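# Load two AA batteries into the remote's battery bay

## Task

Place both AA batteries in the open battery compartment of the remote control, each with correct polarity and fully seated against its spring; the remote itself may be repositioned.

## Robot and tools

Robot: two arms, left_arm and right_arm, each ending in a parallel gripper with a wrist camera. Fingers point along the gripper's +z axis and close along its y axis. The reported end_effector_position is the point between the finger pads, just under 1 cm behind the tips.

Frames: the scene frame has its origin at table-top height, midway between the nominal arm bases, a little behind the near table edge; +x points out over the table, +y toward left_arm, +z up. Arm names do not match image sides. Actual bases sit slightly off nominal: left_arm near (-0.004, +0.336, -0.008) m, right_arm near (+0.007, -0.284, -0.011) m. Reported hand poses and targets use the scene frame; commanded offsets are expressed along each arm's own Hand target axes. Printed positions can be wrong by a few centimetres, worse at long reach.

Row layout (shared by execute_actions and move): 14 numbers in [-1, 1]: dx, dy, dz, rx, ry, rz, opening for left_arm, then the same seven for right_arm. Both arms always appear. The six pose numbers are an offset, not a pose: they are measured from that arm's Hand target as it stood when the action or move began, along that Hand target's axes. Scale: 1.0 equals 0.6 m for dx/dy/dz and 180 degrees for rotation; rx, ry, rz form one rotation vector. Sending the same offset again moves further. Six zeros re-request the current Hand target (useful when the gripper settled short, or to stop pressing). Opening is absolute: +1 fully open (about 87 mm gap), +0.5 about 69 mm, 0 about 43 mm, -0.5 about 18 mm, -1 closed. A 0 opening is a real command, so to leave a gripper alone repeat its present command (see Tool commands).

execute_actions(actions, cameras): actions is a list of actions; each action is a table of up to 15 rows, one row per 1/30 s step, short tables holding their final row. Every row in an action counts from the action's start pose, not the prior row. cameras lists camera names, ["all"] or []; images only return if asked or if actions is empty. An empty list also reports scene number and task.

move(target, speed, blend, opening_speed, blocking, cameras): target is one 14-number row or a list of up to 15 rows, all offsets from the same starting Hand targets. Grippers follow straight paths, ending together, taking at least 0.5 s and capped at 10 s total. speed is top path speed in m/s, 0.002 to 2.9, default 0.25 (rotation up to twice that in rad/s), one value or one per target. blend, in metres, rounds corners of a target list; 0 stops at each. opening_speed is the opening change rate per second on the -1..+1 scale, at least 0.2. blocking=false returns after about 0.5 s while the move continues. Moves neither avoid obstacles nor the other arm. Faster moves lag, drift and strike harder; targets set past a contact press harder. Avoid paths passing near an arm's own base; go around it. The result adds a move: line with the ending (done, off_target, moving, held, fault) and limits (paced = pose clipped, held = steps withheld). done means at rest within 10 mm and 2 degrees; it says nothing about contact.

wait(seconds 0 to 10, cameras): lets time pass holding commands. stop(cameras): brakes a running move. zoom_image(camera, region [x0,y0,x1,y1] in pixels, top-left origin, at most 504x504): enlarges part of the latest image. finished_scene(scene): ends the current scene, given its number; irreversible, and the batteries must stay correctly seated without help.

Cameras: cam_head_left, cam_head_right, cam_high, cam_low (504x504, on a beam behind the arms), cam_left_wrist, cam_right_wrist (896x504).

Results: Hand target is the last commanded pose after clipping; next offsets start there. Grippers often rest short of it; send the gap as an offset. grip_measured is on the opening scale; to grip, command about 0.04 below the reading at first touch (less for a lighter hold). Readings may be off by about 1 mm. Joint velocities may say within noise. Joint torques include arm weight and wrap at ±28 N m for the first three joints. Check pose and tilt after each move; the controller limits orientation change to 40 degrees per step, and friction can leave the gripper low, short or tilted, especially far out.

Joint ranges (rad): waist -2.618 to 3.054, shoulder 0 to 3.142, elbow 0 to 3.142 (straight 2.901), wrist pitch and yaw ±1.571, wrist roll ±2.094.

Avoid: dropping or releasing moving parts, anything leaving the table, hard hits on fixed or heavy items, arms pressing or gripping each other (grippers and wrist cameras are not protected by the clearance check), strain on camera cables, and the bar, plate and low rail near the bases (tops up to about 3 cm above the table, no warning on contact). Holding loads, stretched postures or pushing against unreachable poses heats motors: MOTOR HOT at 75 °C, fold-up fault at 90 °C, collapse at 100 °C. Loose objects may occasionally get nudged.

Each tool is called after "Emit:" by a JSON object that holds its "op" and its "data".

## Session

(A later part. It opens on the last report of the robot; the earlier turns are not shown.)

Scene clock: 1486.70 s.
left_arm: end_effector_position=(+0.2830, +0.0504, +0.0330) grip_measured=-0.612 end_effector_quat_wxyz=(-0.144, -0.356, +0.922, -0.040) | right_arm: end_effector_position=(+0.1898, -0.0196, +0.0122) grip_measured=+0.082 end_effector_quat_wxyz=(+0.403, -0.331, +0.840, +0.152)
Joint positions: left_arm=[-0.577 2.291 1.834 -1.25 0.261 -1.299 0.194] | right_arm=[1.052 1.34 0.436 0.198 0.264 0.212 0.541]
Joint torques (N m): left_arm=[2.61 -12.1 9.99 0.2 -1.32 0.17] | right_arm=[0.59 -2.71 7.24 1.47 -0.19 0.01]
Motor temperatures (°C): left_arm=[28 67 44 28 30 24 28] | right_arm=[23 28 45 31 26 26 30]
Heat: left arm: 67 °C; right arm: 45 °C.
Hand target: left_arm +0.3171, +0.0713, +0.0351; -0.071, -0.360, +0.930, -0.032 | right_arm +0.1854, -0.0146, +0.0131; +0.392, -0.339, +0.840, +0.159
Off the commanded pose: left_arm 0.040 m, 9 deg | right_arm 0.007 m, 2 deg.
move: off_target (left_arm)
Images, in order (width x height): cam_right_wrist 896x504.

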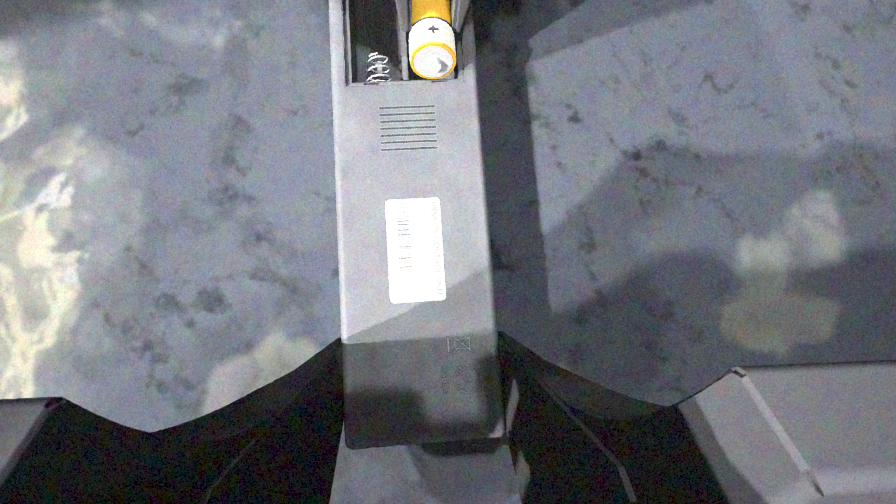

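Emit:
{"op": "move", "data": {"target": [-0.0166, 0.0, -0.003, 0, -0.008, 0, -0.7, 0, 0, 0, 0, 0, 0, 0.03], "speed": 0.06, "cameras": ["cam_right_wrist", "cam_left_wrist"]}}

Emit:
{"op": "zoom_image", "data": {"camera": "cam_right_wrist", "region": [330, 0, 490, 140]}}

Scene clock: 1495.23 s.
left_arm: end_effector_position=(+0.2839, +0.0542, +0.0338) grip_measured=-0.612 end_effector_quat_wxyz=(-0.142, -0.353, +0.924, -0.035) | right_arm: end_effector_position=(+0.1895, -0.0180, +0.0131) grip_measured=+0.082 end_effector_quat_wxyz=(+0.403, -0.332, +0.838, +0.156)
Joint positions: left_arm=[-0.573 2.291 1.84 -1.262 0.251 -1.288 0.194] | right_arm=[1.052 1.34 0.436 0.204 0.257 0.212 0.541]
Joint torques (N m): left_arm=[3.25 -11.93 10.66 0.24 -1.48 0.16] | right_arm=[0.61 -2.73 7.27 1.41 -0.15 0]
Motor temperatures (°C): left_arm=[28 66 45 28 31 24 28] | right_arm=[23 28 45 31 26 26 30]
Heat: left arm: 66 °C; right arm: 45 °C.
Hand target: left_arm +0.3245, +0.0781, +0.0353; -0.059, -0.361, +0.930, -0.027 | right_arm +0.1854, -0.0146, +0.0131; +0.392, -0.339, +0.840, +0.159
Off the commanded pose: left_arm 0.047 m, 10 deg | right_arm 0.005 m, 2 deg.
move: off_target (left_arm)
Images, in order (width x height): cam_left_wrist 896x504, cam_right_wrist 896x504.

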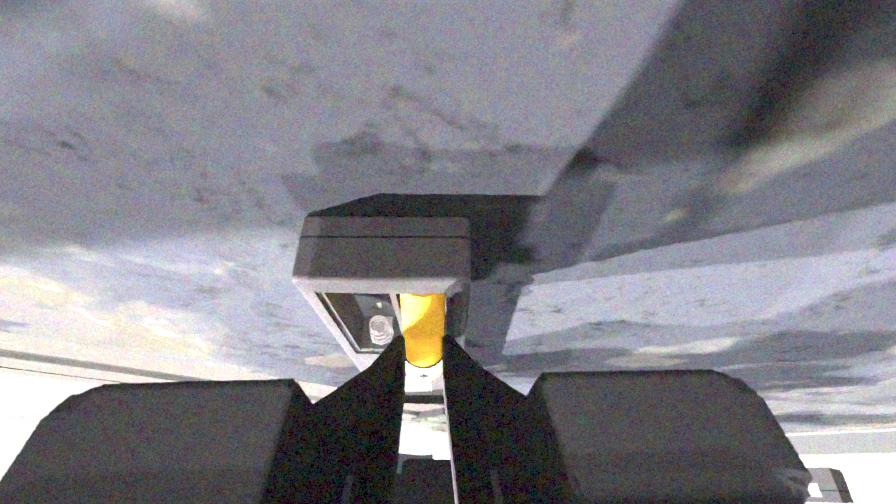

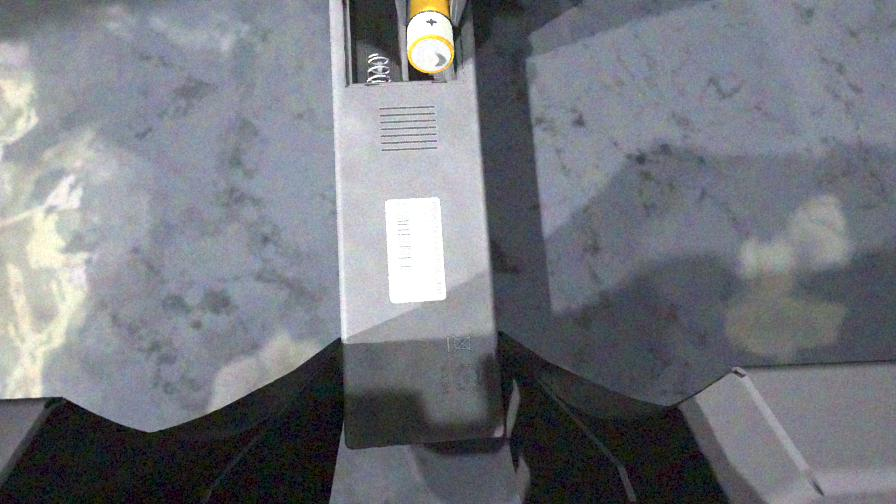

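Scaled by 3.150 from the camera's 896x504 image, which has a finer 1280x720 frame.

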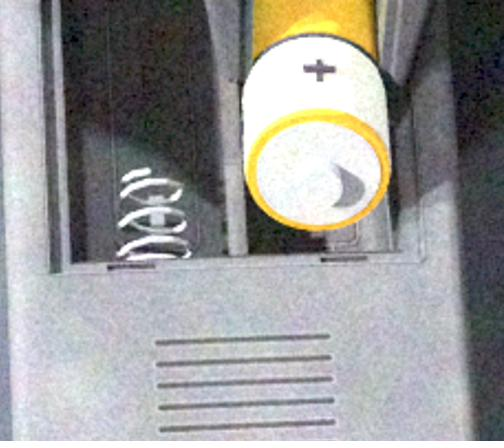

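Emit:
{"op": "move", "data": {"target": [-0.008, -0.002, 0.009, 0, -0.09, 0, -0.7, 0, 0, 0, 0, 0, 0, 0.03], "speed": 0.08, "cameras": ["cam_right_wrist", "cam_left_wrist"]}}

Emit:
{"op": "zoom_image", "data": {"camera": "cam_right_wrist", "region": [330, 0, 490, 140]}}

Scene clock: 1507.33 s.
left_arm: end_effector_position=(+0.2829, +0.0550, +0.0327) grip_measured=-0.613 end_effector_quat_wxyz=(-0.038, -0.336, +0.941, +0.015) | right_arm: end_effector_position=(+0.1895, -0.0169, +0.0137) grip_measured=+0.082 end_effector_quat_wxyz=(+0.404, -0.332, +0.837, +0.159)
Joint positions: left_arm=[-0.663 2.248 1.828 -1.247 0.031 -1.348 0.194] | right_arm=[1.052 1.34 0.436 0.208 0.254 0.212 0.541]
Joint torques (N m): left_arm=[2.24 -12.9 5.31 0.8 -2.14 -0.16] | right_arm=[0.55 -2.76 7.24 1.37 -0.13 0]
Motor temperatures (°C): left_arm=[28 67 45 28 32 24 28] | right_arm=[23 28 45 32 26 26 30]
Heat: left arm: 67 °C; right arm: 45 °C.
Hand target: left_arm +0.3284, +0.0799, +0.0294; +0.073, -0.361, +0.929, +0.024 | right_arm +0.1854, -0.0146, +0.0131; +0.392, -0.339, +0.840, +0.159
Off the commanded pose: left_arm 0.052 m, 13 deg | right_arm 0.005 m, 2 deg.
move: off_target (left_arm)
Images, in order (width x height): cam_left_wrist 896x504, cam_right_wrist 896x504.

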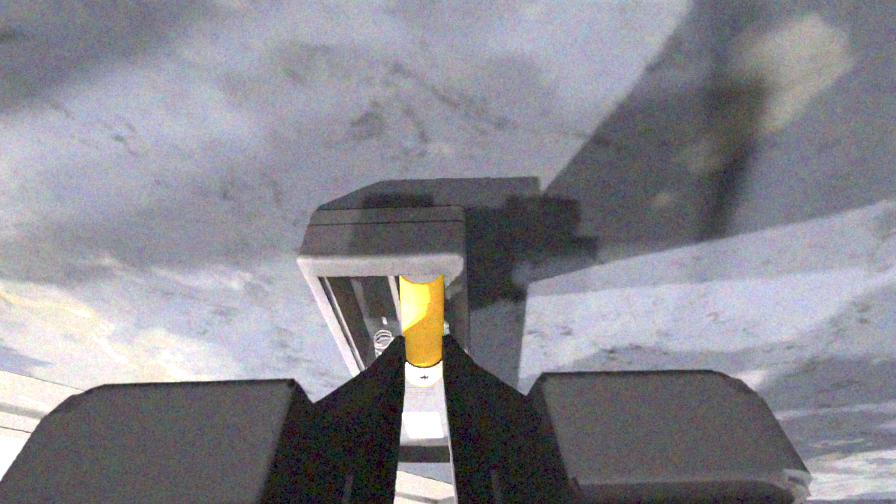

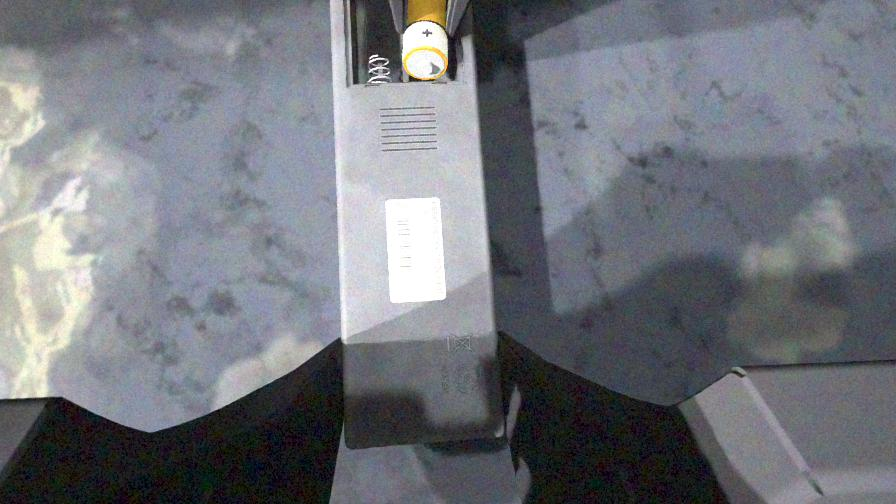

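Scaled by 3.150 from the camera's 896x504 image, which has a finer 1280x720 frame.

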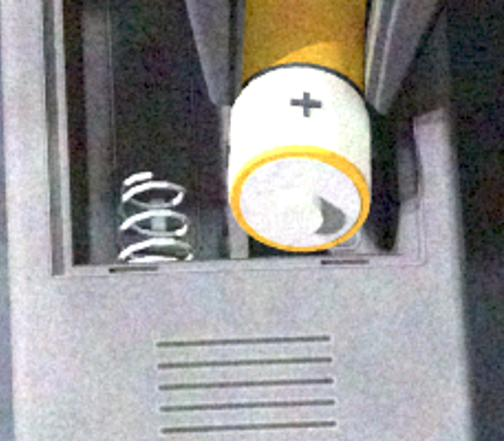

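Emit:
{"op": "move", "data": {"target": [0.0031, -0.0083, 0.0198, 0, 0, -0.028, -0.7, 0, 0, 0, 0, 0, 0, 0.03], "speed": 0.06, "cameras": ["cam_right_wrist", "cam_left_wrist"]}}

Emit:
{"op": "zoom_image", "data": {"camera": "cam_right_wrist", "region": [330, 0, 490, 140]}}

Scene clock: 1566.87 s.
left_arm: end_effector_position=(+0.2838, +0.0536, +0.0320) grip_measured=-0.613 end_effector_quat_wxyz=(-0.036, -0.370, +0.928, +0.014) | right_arm: end_effector_position=(+0.1897, -0.0170, +0.0138) grip_measured=+0.082 end_effector_quat_wxyz=(+0.405, -0.331, +0.838, +0.158)
Joint positions: left_arm=[-0.663 2.236 1.806 -1.232 0.031 -1.42 0.193] | right_arm=[1.052 1.34 0.436 0.208 0.256 0.212 0.541]
Joint torques (N m): left_arm=[2.24 -10.88 4.56 1.02 -2.13 -0.29] | right_arm=[0.58 -2.73 7.25 1.37 -0.14 0]
Motor temperatures (°C): left_arm=[28 77 42 30 37 24 28] | right_arm=[23 28 46 31 26 26 30]
Heat: left arm: 77 °C; right arm: 46 °C. Fold the left arm in close to its base, or ease its load, before you think long.
Hand target: left_arm +0.3318, +0.0761, +0.0174; +0.074, -0.401, +0.913, +0.021 | right_arm +0.1854, -0.0146, +0.0131; +0.392, -0.339, +0.840, +0.159
Off the commanded pose: left_arm 0.055 m, 13 deg | right_arm 0.005 m, 2 deg.
MOTOR HOT: joint 2 (shoulder) of the left arm reports 77 °C; the controller's stop level is 90 °C. To cool a motor, set the load down, stop pushing, or move to a pose that needs little force.
move: off_target (left_arm)
Images, in order (width x height): cam_left_wrist 896x504, cam_right_wrist 896x504.

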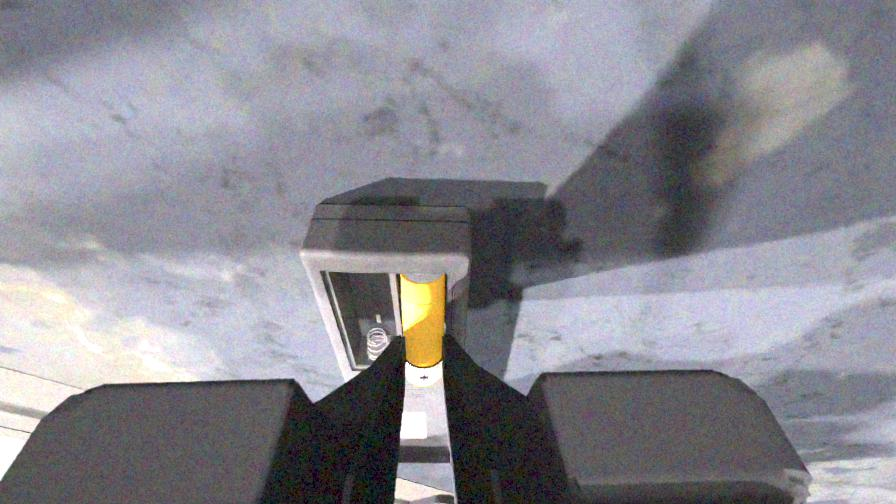

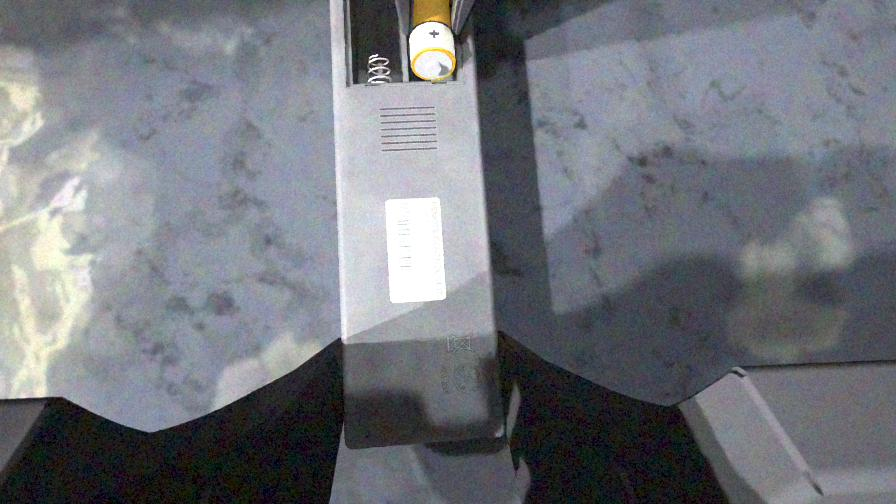

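Scaled by 3.150 from the camera's 896x504 image, which has a finer 1280x720 frame.

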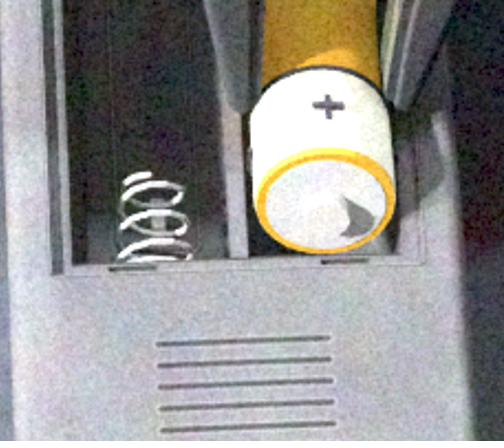

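Emit:
{"op": "move", "data": {"target": [0.0045, 0.006, 0.03, 0, 0, 0, -0.7, 0, 0, 0, 0, 0, 0, 0.03], "speed": 0.06, "cameras": ["cam_right_wrist", "cam_left_wrist"]}}

Emit:
{"op": "zoom_image", "data": {"camera": "cam_right_wrist", "region": [330, 0, 490, 140]}}

Emit:
{"op": "zoom_image", "data": {"camera": "cam_left_wrist", "region": [340, 240, 500, 400]}}

Scene clock: 1589.40 s.
left_arm: end_effector_position=(+0.2835, +0.0538, +0.0301) grip_measured=-0.613 end_effector_quat_wxyz=(-0.028, -0.371, +0.928, +0.000) | right_arm: end_effector_position=(+0.1893, -0.0172, +0.0124) grip_measured=+0.082 end_effector_quat_wxyz=(+0.403, -0.332, +0.838, +0.157)
Joint positions: left_arm=[-0.663 2.202 1.747 -1.173 0.031 -1.422 0.193] | right_arm=[1.052 1.344 0.436 0.208 0.254 0.212 0.541]
Joint torques (N m): left_arm=[2.33 -7.86 3.28 1.19 -2.13 -0.25] | right_arm=[0.57 -3.07 7.23 1.37 -0.13 0]
Motor temperatures (°C): left_arm=[28 73 41 30 38 24 29] | right_arm=[23 28 46 31 26 26 30]
Heat: left arm: 73 °C; right arm: 46 °C. Fold the left arm in close to its base, or ease its load, before you think long.
Hand target: left_arm +0.3295, +0.0783, -0.0009; +0.074, -0.401, +0.913, +0.021 | right_arm +0.1854, -0.0146, +0.0131; +0.392, -0.339, +0.840, +0.159
Off the commanded pose: left_arm 0.061 m, 13 deg | right_arm 0.005 m, 1 deg.
MOTOR HOT: still on. Joint 2 (shoulder) of the left arm reports 73 °C.
move: off_target (left_arm)
Images, in order (width x height): cam_left_wrist 896x504, cam_right_wrist 896x504.

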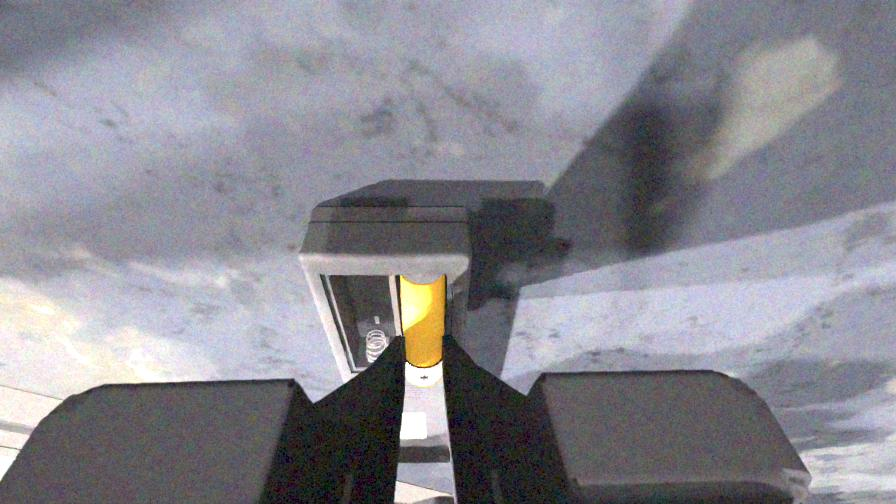

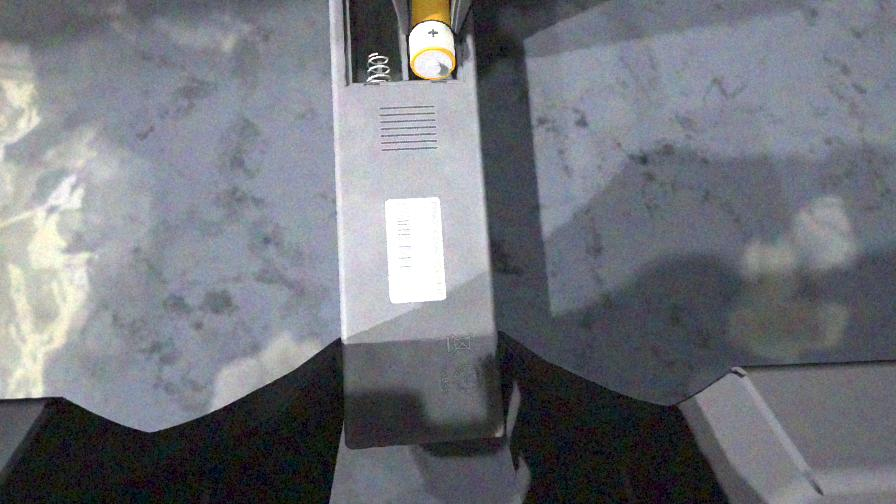

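Scaled by 3.150 from the camera's 896x504 image, which has a finer 1280x720 frame.

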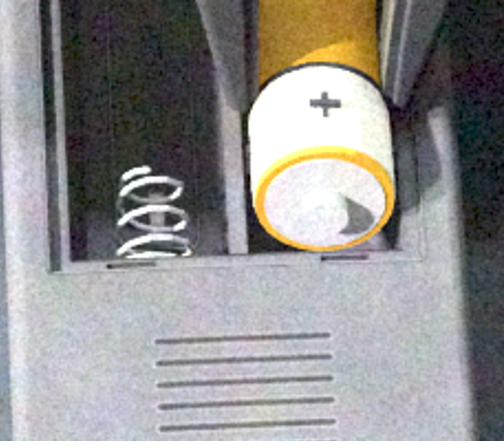

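Scaled by 3.150 from the camera's 896x504 image, which has a finer 1280x720 frame.

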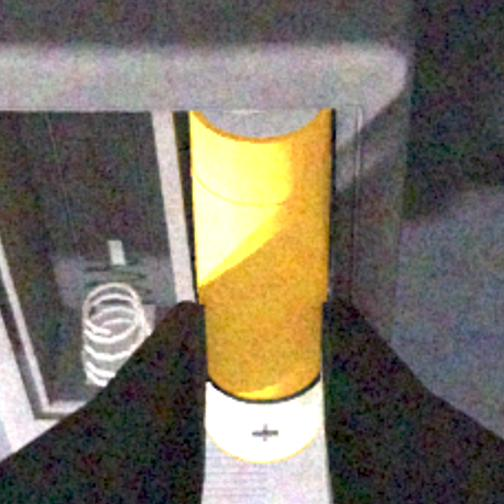

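Emit:
{"op": "move", "data": {"target": [0.0, 0.0, 0.0, 0, -0.09, 0, -0.7, 0, 0, 0, 0, 0, 0, 0.03], "speed": 0.1, "cameras": ["cam_right_wrist", "cam_left_wrist"]}}

Emit:
{"op": "zoom_image", "data": {"camera": "cam_right_wrist", "region": [330, 0, 490, 140]}}

Emit:
{"op": "zoom_image", "data": {"camera": "cam_left_wrist", "region": [340, 240, 500, 400]}}

Scene clock: 1698.10 s.
left_arm: end_effector_position=(+0.2822, +0.0518, +0.0321) grip_measured=-0.614 end_effector_quat_wxyz=(+0.100, -0.365, +0.924, +0.048) | right_arm: end_effector_position=(+0.1895, -0.0174, +0.0124) grip_measured=+0.082 end_effector_quat_wxyz=(+0.403, -0.332, +0.838, +0.157)
Joint positions: left_arm=[-0.786 2.173 1.734 -1.173 -0.236 -1.538 0.193] | right_arm=[1.052 1.344 0.436 0.208 0.256 0.212 0.541]
Joint torques (N m): left_arm=[2.35 -5.85 2.37 1.15 -2.44 -0.31] | right_arm=[0.59 -3.04 7.24 1.37 -0.13 0]
Motor temperatures (°C): left_arm=[28 58 39 33 42 24 29] | right_arm=[23 29 46 31 26 26 30]
Heat: left arm: 58 °C; right arm: 46 °C.
Hand target: left_arm +0.3295, +0.0783, -0.0009; +0.202, -0.395, +0.893, +0.077 | right_arm +0.1854, -0.0146, +0.0131; +0.392, -0.339, +0.840, +0.159
Off the commanded pose: left_arm 0.063 m, 13 deg | right_arm 0.005 m, 2 deg.
MOTOR HOT: cleared for the motors of the left arm.
move: off_target (left_arm)
Images, in order (width x height): cam_left_wrist 896x504, cam_right_wrist 896x504.

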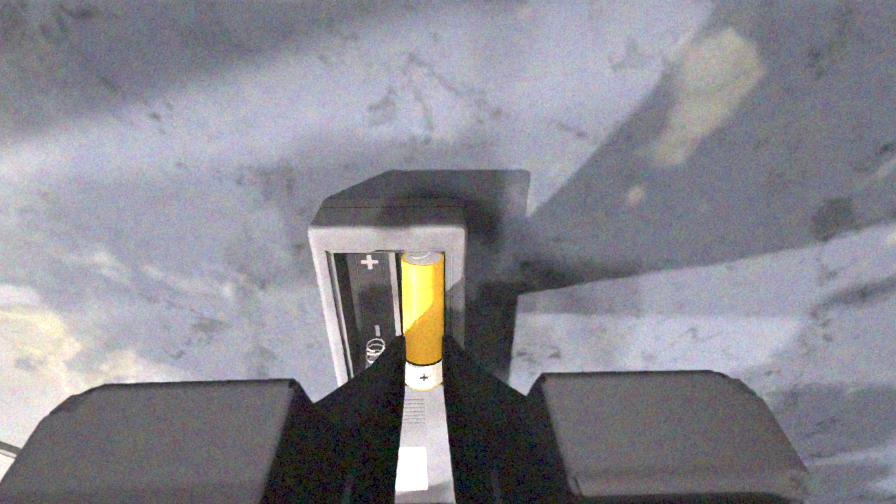

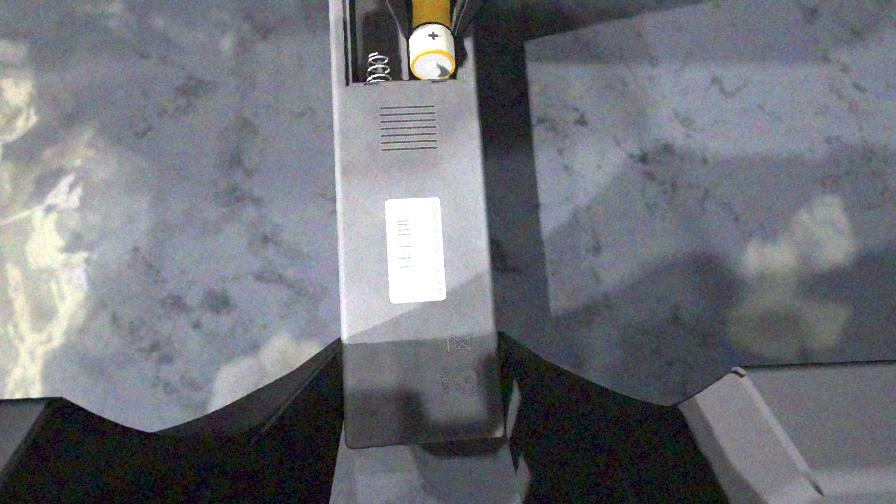

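Scaled by 3.150 from the camera's 896x504 image, which has a finer 1280x720 frame.

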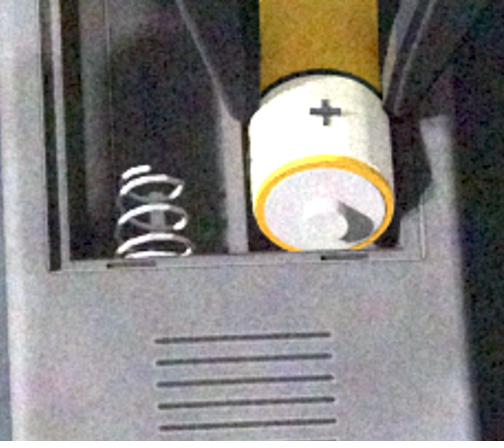

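Scaled by 3.150 from the camera's 896x504 image, which has a finer 1280x720 frame.

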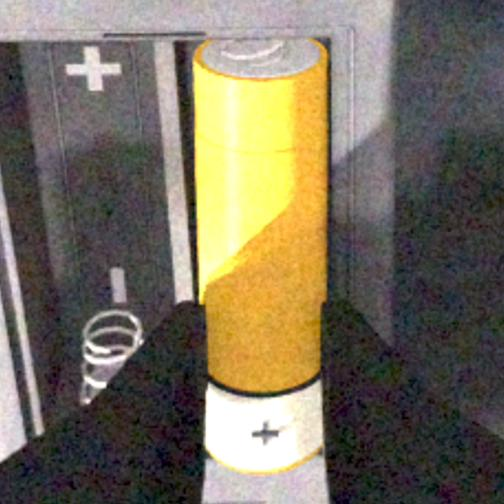

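Emit:
{"op": "zoom_image", "data": {"camera": "cam_left_wrist", "region": [390, 240, 460, 300]}}

Emit:
{"op": "zoom_image", "data": {"camera": "cam_right_wrist", "region": [390, 30, 480, 110]}}

Scaled by 7.200 from the camera's 896x504 image, which has a finer 1280x720 frame.

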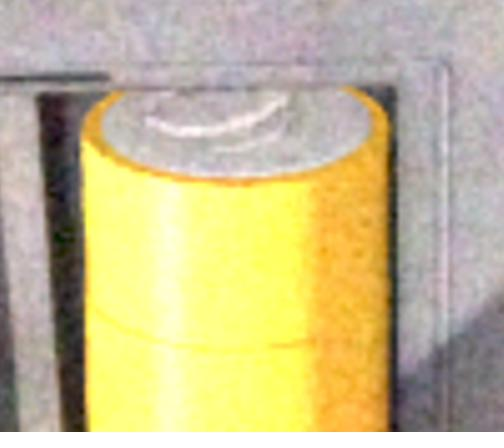

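Scaled by 5.600 from the camera's 896x504 image, which has a finer 1280x720 frame.

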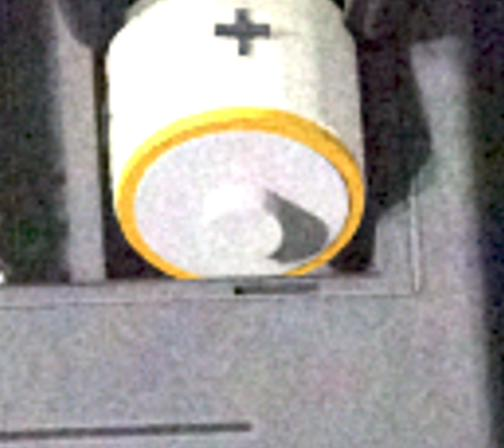

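Emit:
{"op": "move", "data": {"target": [0.0488, 0.0152, -0.0783, 0.009, 0.15, 0.02, -0.7, 0, 0, 0, 0, 0, 0, 0.03], "speed": 0.12, "cameras": ["cam_left_wrist"]}}

Emit:
{"op": "zoom_image", "data": {"camera": "cam_left_wrist", "region": [340, 230, 500, 390]}}

Scene clock: 1792.80 s.
left_arm: end_effector_position=(+0.2805, +0.0505, +0.0334) grip_measured=-0.615 end_effector_quat_wxyz=(-0.018, -0.369, +0.929, -0.013) | right_arm: end_effector_position=(+0.1895, -0.0174, +0.0124) grip_measured=+0.082 end_effector_quat_wxyz=(+0.403, -0.332, +0.838, +0.157)
Joint positions: left_arm=[-0.676 2.167 1.705 -1.135 0.028 -1.431 0.193] | right_arm=[1.052 1.344 0.436 0.208 0.256 0.212 0.541]
Joint torques (N m): left_arm=[0.85 -9.39 5.93 0.57 -0.07 0.15] | right_arm=[0.59 -3.06 7.23 1.37 -0.14 -0.01]
Motor temperatures (°C): left_arm=[29 52 37 34 46 25 29] | right_arm=[23 29 46 31 26 26 30]
Heat: left arm: 52 °C; right arm: 46 °C.
Hand target: left_arm +0.2909, +0.0508, +0.0292; -0.009, -0.371, +0.928, -0.024 | right_arm +0.1854, -0.0146, +0.0131; +0.392, -0.339, +0.840, +0.159
Off the commanded pose: left_arm 0.011 m, 2 deg | right_arm 0.005 m, 2 deg.
move: off_target (left_arm)
Images, in order (width x height): cam_left_wrist 896x504.

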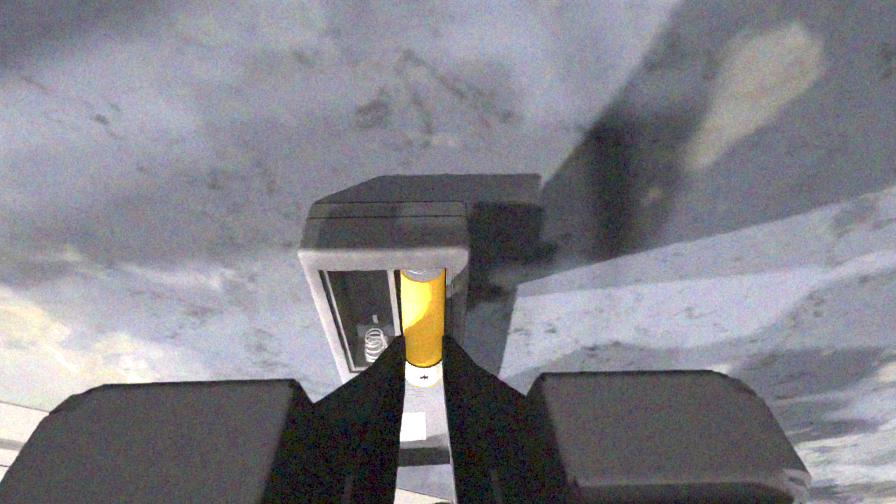

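Scaled by 3.150 from the camera's 896x504 image, which has a finer 1280x720 frame.

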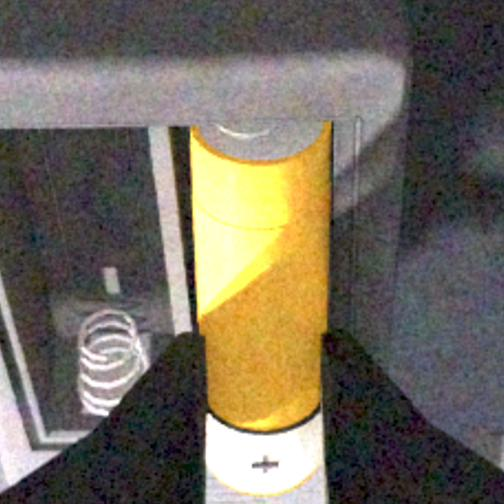

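Emit:
{"op": "move", "data": {"target": [0, 0, 0, 0, 0, 0, -0.4, 0, 0, 0, 0, 0, 0, 0.03], "speed": 0.1, "opening_speed": 0.4, "cameras": ["cam_left_wrist", "cam_right_wrist"]}}

Emit:
{"op": "zoom_image", "data": {"camera": "cam_right_wrist", "region": [330, 0, 490, 140]}}

Emit:
{"op": "zoom_image", "data": {"camera": "cam_left_wrist", "region": [340, 240, 500, 400]}}

Scene clock: 1801.20 s.
left_arm: end_effector_position=(+0.2858, +0.0539, +0.0333) grip_measured=-0.400 end_effector_quat_wxyz=(-0.018, -0.374, +0.927, -0.016) | right_arm: end_effector_position=(+0.1894, -0.0176, +0.0121) grip_measured=+0.082 end_effector_quat_wxyz=(+0.403, -0.332, +0.839, +0.156)
Joint positions: left_arm=[-0.66 2.167 1.705 -1.129 0.03 -1.426 0.3] | right_arm=[1.052 1.344 0.436 0.207 0.256 0.212 0.541]
Joint torques (N m): left_arm=[0.25 -9.39 5.96 0.53 -0.08 0.15] | right_arm=[0.62 -3.03 7.23 1.36 -0.12 0]
Heat: left arm: 53 °C; right arm: 46 °C.
Hand target: left_arm +0.2909, +0.0508, +0.0292; -0.009, -0.371, +0.928, -0.024 | right_arm +0.1854, -0.0146, +0.0131; +0.392, -0.339, +0.840, +0.159
Off the commanded pose: left_arm 0.007 m, 1 deg | right_arm 0.005 m, 1 deg.
move: done
Images, in order (width x height): cam_left_wrist 896x504, cam_right_wrist 896x504.

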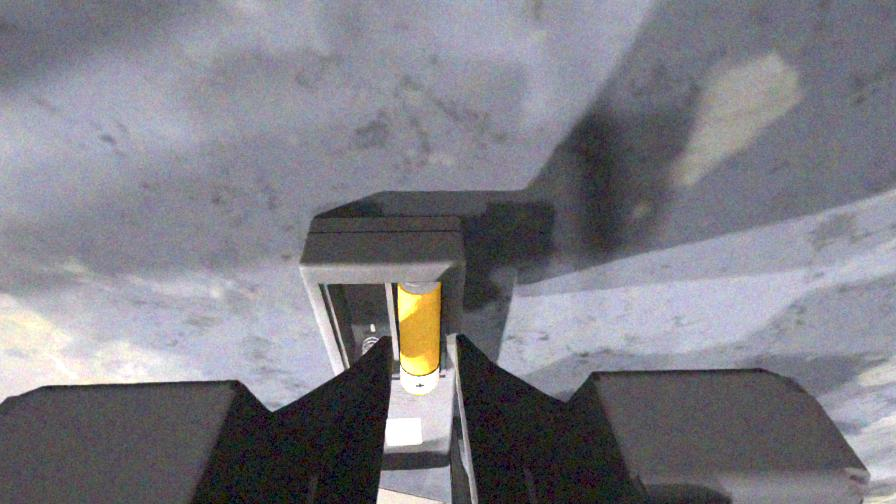

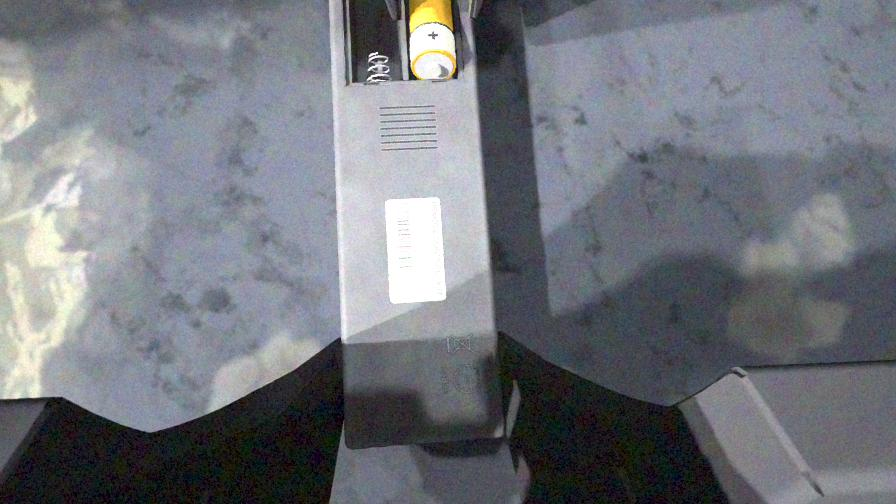

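Scaled by 3.150 from the camera's 896x504 image, which has a finer 1280x720 frame.

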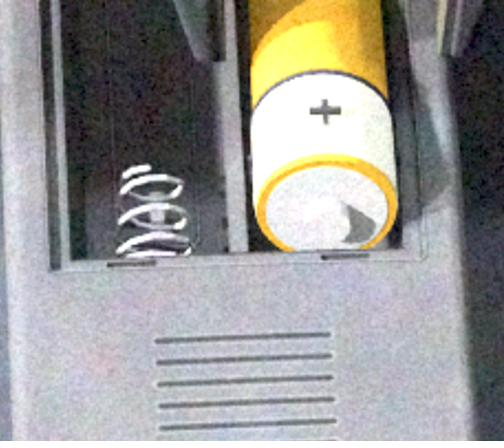

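Scaled by 3.150 from the camera's 896x504 image, which has a finer 1280x720 frame.

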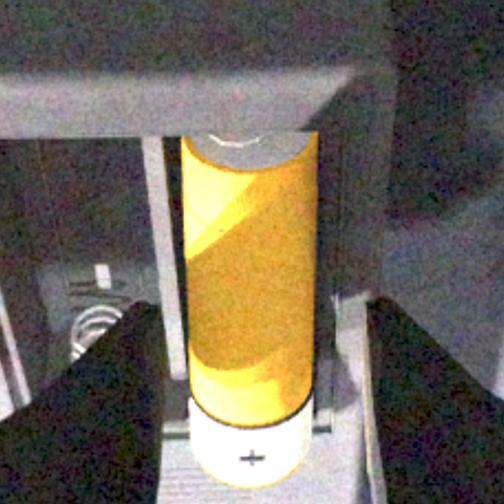

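Emit:
{"op": "move", "data": {"target": [[0.0008, -0.0009, -0.0233, -0.0123, 0.0223, 0.0026, -0.4, 0, 0, 0, 0, 0, 0, 0.03], [0.041, 0.0087, -0.0222, -0.0123, 0.0223, 0.0026, -0.4, 0, 0, 0, 0, 0, 0, 0.03]], "speed": 0.1, "blend": 0.005, "cameras": ["cam_left_wrist"]}}

Emit:
{"op": "zoom_image", "data": {"camera": "cam_left_wrist", "region": [340, 240, 500, 400]}}

Scene clock: 1844.93 s.
left_arm: end_effector_position=(+0.2709, +0.0414, +0.0352) grip_measured=-0.400 end_effector_quat_wxyz=(-0.052, -0.357, +0.932, -0.010) | right_arm: end_effector_position=(+0.1894, -0.0176, +0.0121) grip_measured=+0.082 end_effector_quat_wxyz=(+0.403, -0.332, +0.839, +0.156)
Joint positions: left_arm=[-0.685 2.204 1.757 -1.189 0.083 -1.414 0.3] | right_arm=[1.052 1.344 0.436 0.207 0.256 0.212 0.541]
Joint torques (N m): left_arm=[-0.13 -12.22 5.82 0.16 0.08 -0.16] | right_arm=[0.61 -3.06 7.24 1.36 -0.13 0]
Motor temperatures (°C): left_arm=[28 56 38 32 39 24 28] | right_arm=[23 29 46 31 26 26 30]
Heat: left arm: 56 °C; right arm: 46 °C.
Hand target: left_arm +0.2695, +0.0384, +0.0432; -0.049, -0.366, +0.929, -0.019 | right_arm +0.1854, -0.0146, +0.0131; +0.392, -0.339, +0.840, +0.159
Off the commanded pose: left_arm 0.009 m, 1 deg | right_arm 0.005 m, 1 deg.
move: done
Images, in order (width x height): cam_left_wrist 896x504.

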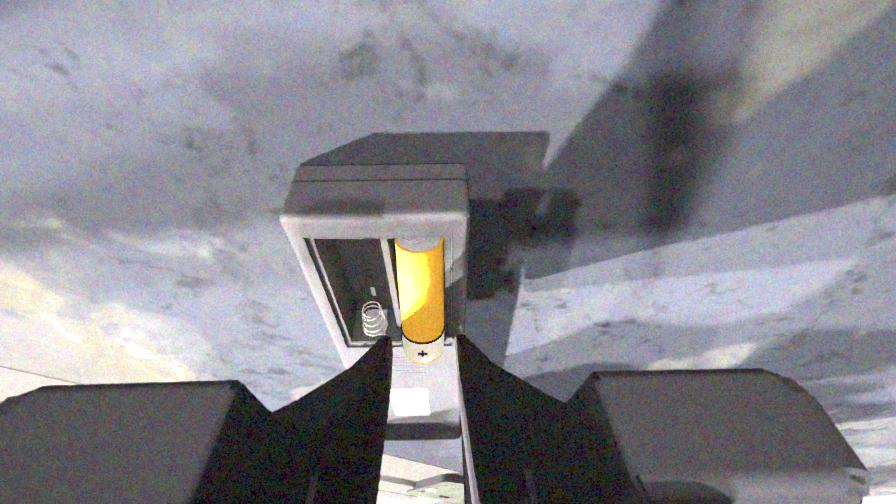

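Scaled by 3.150 from the camera's 896x504 image, which has a finer 1280x720 frame.

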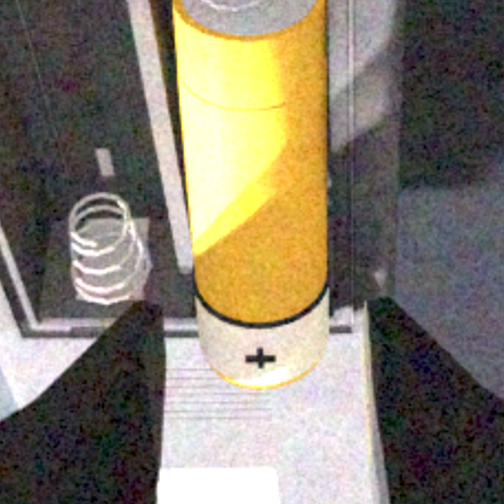

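Emit:
{"op": "move", "data": {"target": [-0.0053, 0, -0.0123, 0, 0, 0, -0.4, 0, 0, 0, 0, 0, 0, 0.03], "speed": 0.1}}

Scene clock: 1867.13 s.
left_arm: end_effector_position=(+0.2682, +0.0449, +0.0356) grip_measured=-0.400 end_effector_quat_wxyz=(-0.057, -0.359, +0.932, -0.003) | right_arm: end_effector_position=(+0.1894, -0.0176, +0.0121) grip_measured=+0.082 end_effector_quat_wxyz=(+0.403, -0.332, +0.839, +0.156)
Joint positions: left_arm=[-0.682 2.204 1.757 -1.207 0.085 -1.414 0.3] | right_arm=[1.052 1.344 0.436 0.207 0.256 0.212 0.541]
Joint torques (N m): left_arm=[0.29 -12.45 8.17 0.05 0.06 -0.07] | right_arm=[0.61 -3.06 7.24 1.37 -0.13 0]
Motor temperatures (°C): left_arm=[28 64 38 31 38 24 28] | right_arm=[23 29 46 31 26 26 30]
Heat: left arm: 64 °C; right arm: 46 °C.
Hand target: left_arm +0.2724, +0.0411, +0.0502; -0.049, -0.366, +0.929, -0.019 | right_arm +0.1854, -0.0146, +0.0131; +0.392, -0.339, +0.840, +0.159
Off the commanded pose: left_arm 0.016 m, 2 deg | right_arm 0.005 m, 1 deg.
move: off_target (left_arm)

Emit:
{"op": "move", "data": {"target": [0.0015, -0.006, -0.0133, 0, 0, 0, -0.4, 0, 0, 0, 0, 0, 0, 0.03], "speed": 0.1}}

Scene clock: 1873.00 s.
left_arm: end_effector_position=(+0.2664, +0.0465, +0.0424) grip_measured=-0.400 end_effector_quat_wxyz=(-0.060, -0.359, +0.931, +0.003) | right_arm: end_effector_position=(+0.1894, -0.0176, +0.0121) grip_measured=+0.082 end_effector_quat_wxyz=(+0.403, -0.332, +0.839, +0.156)
Joint positions: left_arm=[-0.682 2.204 1.783 -1.247 0.085 -1.414 0.3] | right_arm=[1.052 1.344 0.436 0.207 0.256 0.212 0.541]
Joint torques (N m): left_arm=[0.17 -11.62 10.43 0.05 0.07 -0.09] | right_arm=[0.61 -3.03 7.24 1.37 -0.14 0]
Motor temperatures (°C): left_arm=[28 66 39 31 38 24 28] | right_arm=[23 29 46 31 26 26 30]
Heat: left arm: 66 °C; right arm: 46 °C.
Hand target: left_arm +0.2748, +0.0384, +0.0582; -0.049, -0.366, +0.929, -0.019 | right_arm +0.1854, -0.0146, +0.0131; +0.392, -0.339, +0.840, +0.159
Off the commanded pose: left_arm 0.020 m, 3 deg | right_arm 0.005 m, 1 deg.
move: off_target (left_arm)

Emit:
{"op": "move", "data": {"target": [-0.003, -0.0115, 0.0131, 0, 0, 0, -0.4, 0, 0, 0, 0, 0, 0, 0.03], "speed": 0.1, "cameras": ["cam_left_wrist"]}}

Emit:
{"op": "zoom_image", "data": {"camera": "cam_left_wrist", "region": [340, 240, 500, 400]}}

Scene clock: 1885.13 s.
left_arm: end_effector_position=(+0.2702, +0.0434, +0.0427) grip_measured=-0.400 end_effector_quat_wxyz=(-0.059, -0.359, +0.931, +0.000) | right_arm: end_effector_position=(+0.1894, -0.0176, +0.0121) grip_measured=+0.082 end_effector_quat_wxyz=(+0.403, -0.332, +0.839, +0.156)
Joint positions: left_arm=[-0.682 2.216 1.805 -1.249 0.085 -1.414 0.3] | right_arm=[1.052 1.344 0.436 0.207 0.256 0.212 0.541]
Joint torques (N m): left_arm=[0.23 -9.84 10.45 0.17 0.07 -0.09] | right_arm=[0.62 -3.08 7.24 1.36 -0.14 0]
Motor temperatures (°C): left_arm=[28 67 41 31 37 24 28] | right_arm=[23 29 46 31 26 26 30]
Heat: left arm: 67 °C; right arm: 46 °C.
Hand target: left_arm +0.2802, +0.0340, +0.0502; -0.049, -0.366, +0.929, -0.019 | right_arm +0.1854, -0.0146, +0.0131; +0.392, -0.339, +0.840, +0.159
Off the commanded pose: left_arm 0.016 m, 3 deg | right_arm 0.005 m, 1 deg.
move: off_target (left_arm)
Images, in order (width x height): cam_left_wrist 896x504.

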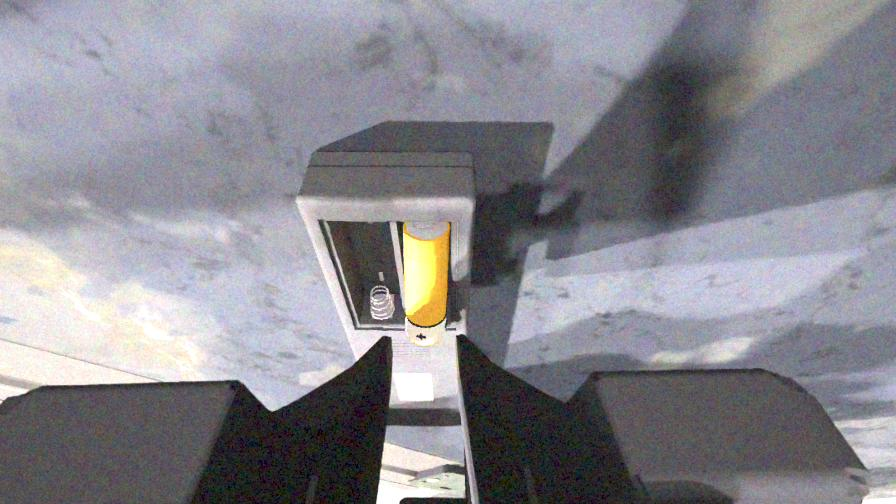

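Scaled by 3.150 from the camera's 896x504 image, which has a finer 1280x720 frame.

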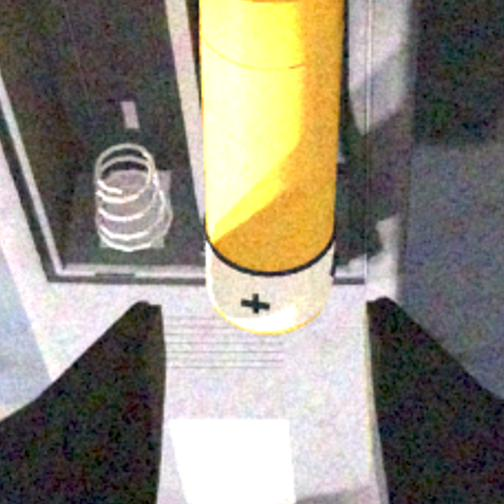

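Emit:
{"op": "move", "data": {"target": [-0.0017, 0, 0.0166, 0, 0, 0, -0.4, 0, 0, 0, 0, 0, 0, 0.03], "speed": 0.1, "cameras": ["cam_left_wrist", "cam_right_wrist"]}}

Emit:
{"op": "zoom_image", "data": {"camera": "cam_left_wrist", "region": [340, 240, 500, 400]}}

Emit:
{"op": "zoom_image", "data": {"camera": "cam_right_wrist", "region": [330, 0, 490, 140]}}

Scene clock: 1895.13 s.
left_arm: end_effector_position=(+0.2737, +0.0406, +0.0399) grip_measured=-0.400 end_effector_quat_wxyz=(-0.055, -0.359, +0.932, -0.006) | right_arm: end_effector_position=(+0.1894, -0.0176, +0.0121) grip_measured=+0.082 end_effector_quat_wxyz=(+0.403, -0.332, +0.839, +0.156)
Joint positions: left_arm=[-0.682 2.222 1.805 -1.229 0.085 -1.414 0.3] | right_arm=[1.052 1.344 0.436 0.207 0.256 0.212 0.541]
Joint torques (N m): left_arm=[0.25 -9.8 7.47 0.35 0.08 -0.08] | right_arm=[0.58 -3.06 7.23 1.37 -0.14 -0.01]
Motor temperatures (°C): left_arm=[28 65 42 31 37 24 28] | right_arm=[23 29 46 31 26 26 30]
Heat: left arm: 65 °C; right arm: 46 °C.
Hand target: left_arm +0.2802, +0.0340, +0.0402; -0.049, -0.366, +0.929, -0.019 | right_arm +0.1854, -0.0146, +0.0131; +0.392, -0.339, +0.840, +0.159
Off the commanded pose: left_arm 0.009 m, 2 deg | right_arm 0.005 m, 1 deg.
move: done
Images, in order (width x height): cam_left_wrist 896x504, cam_right_wrist 896x504.

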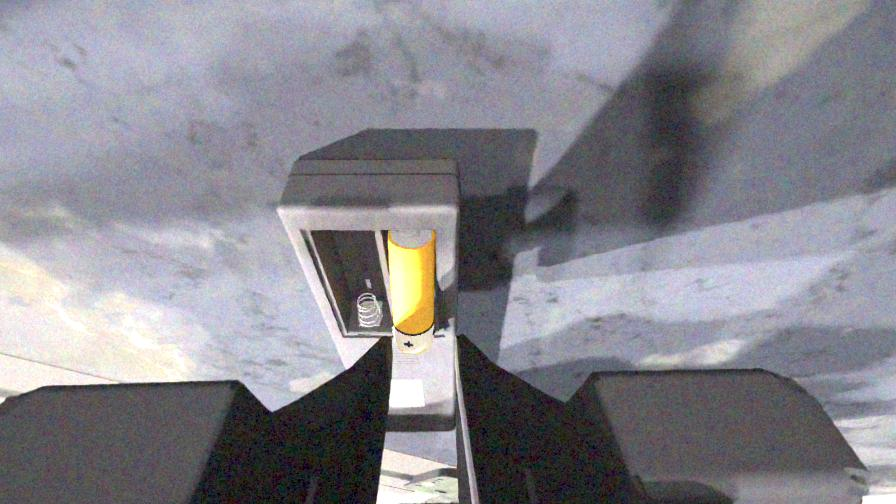

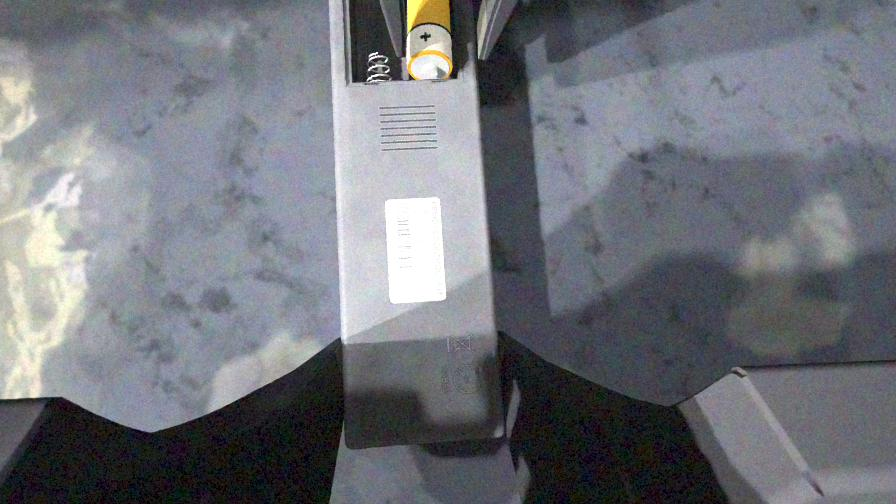

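Scaled by 3.150 from the camera's 896x504 image, which has a finer 1280x720 frame.

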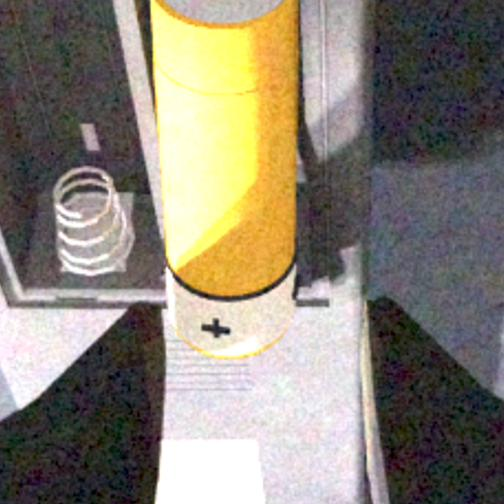

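Scaled by 3.150 from the camera's 896x504 image, which has a finer 1280x720 frame.

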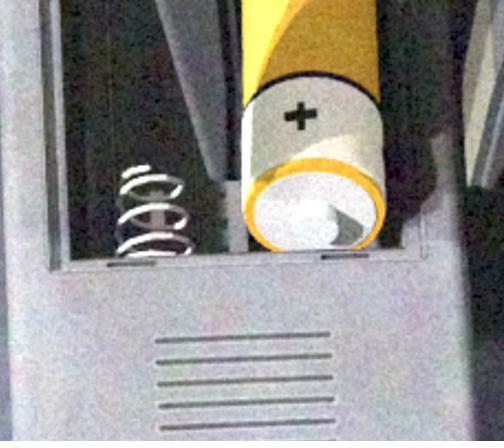

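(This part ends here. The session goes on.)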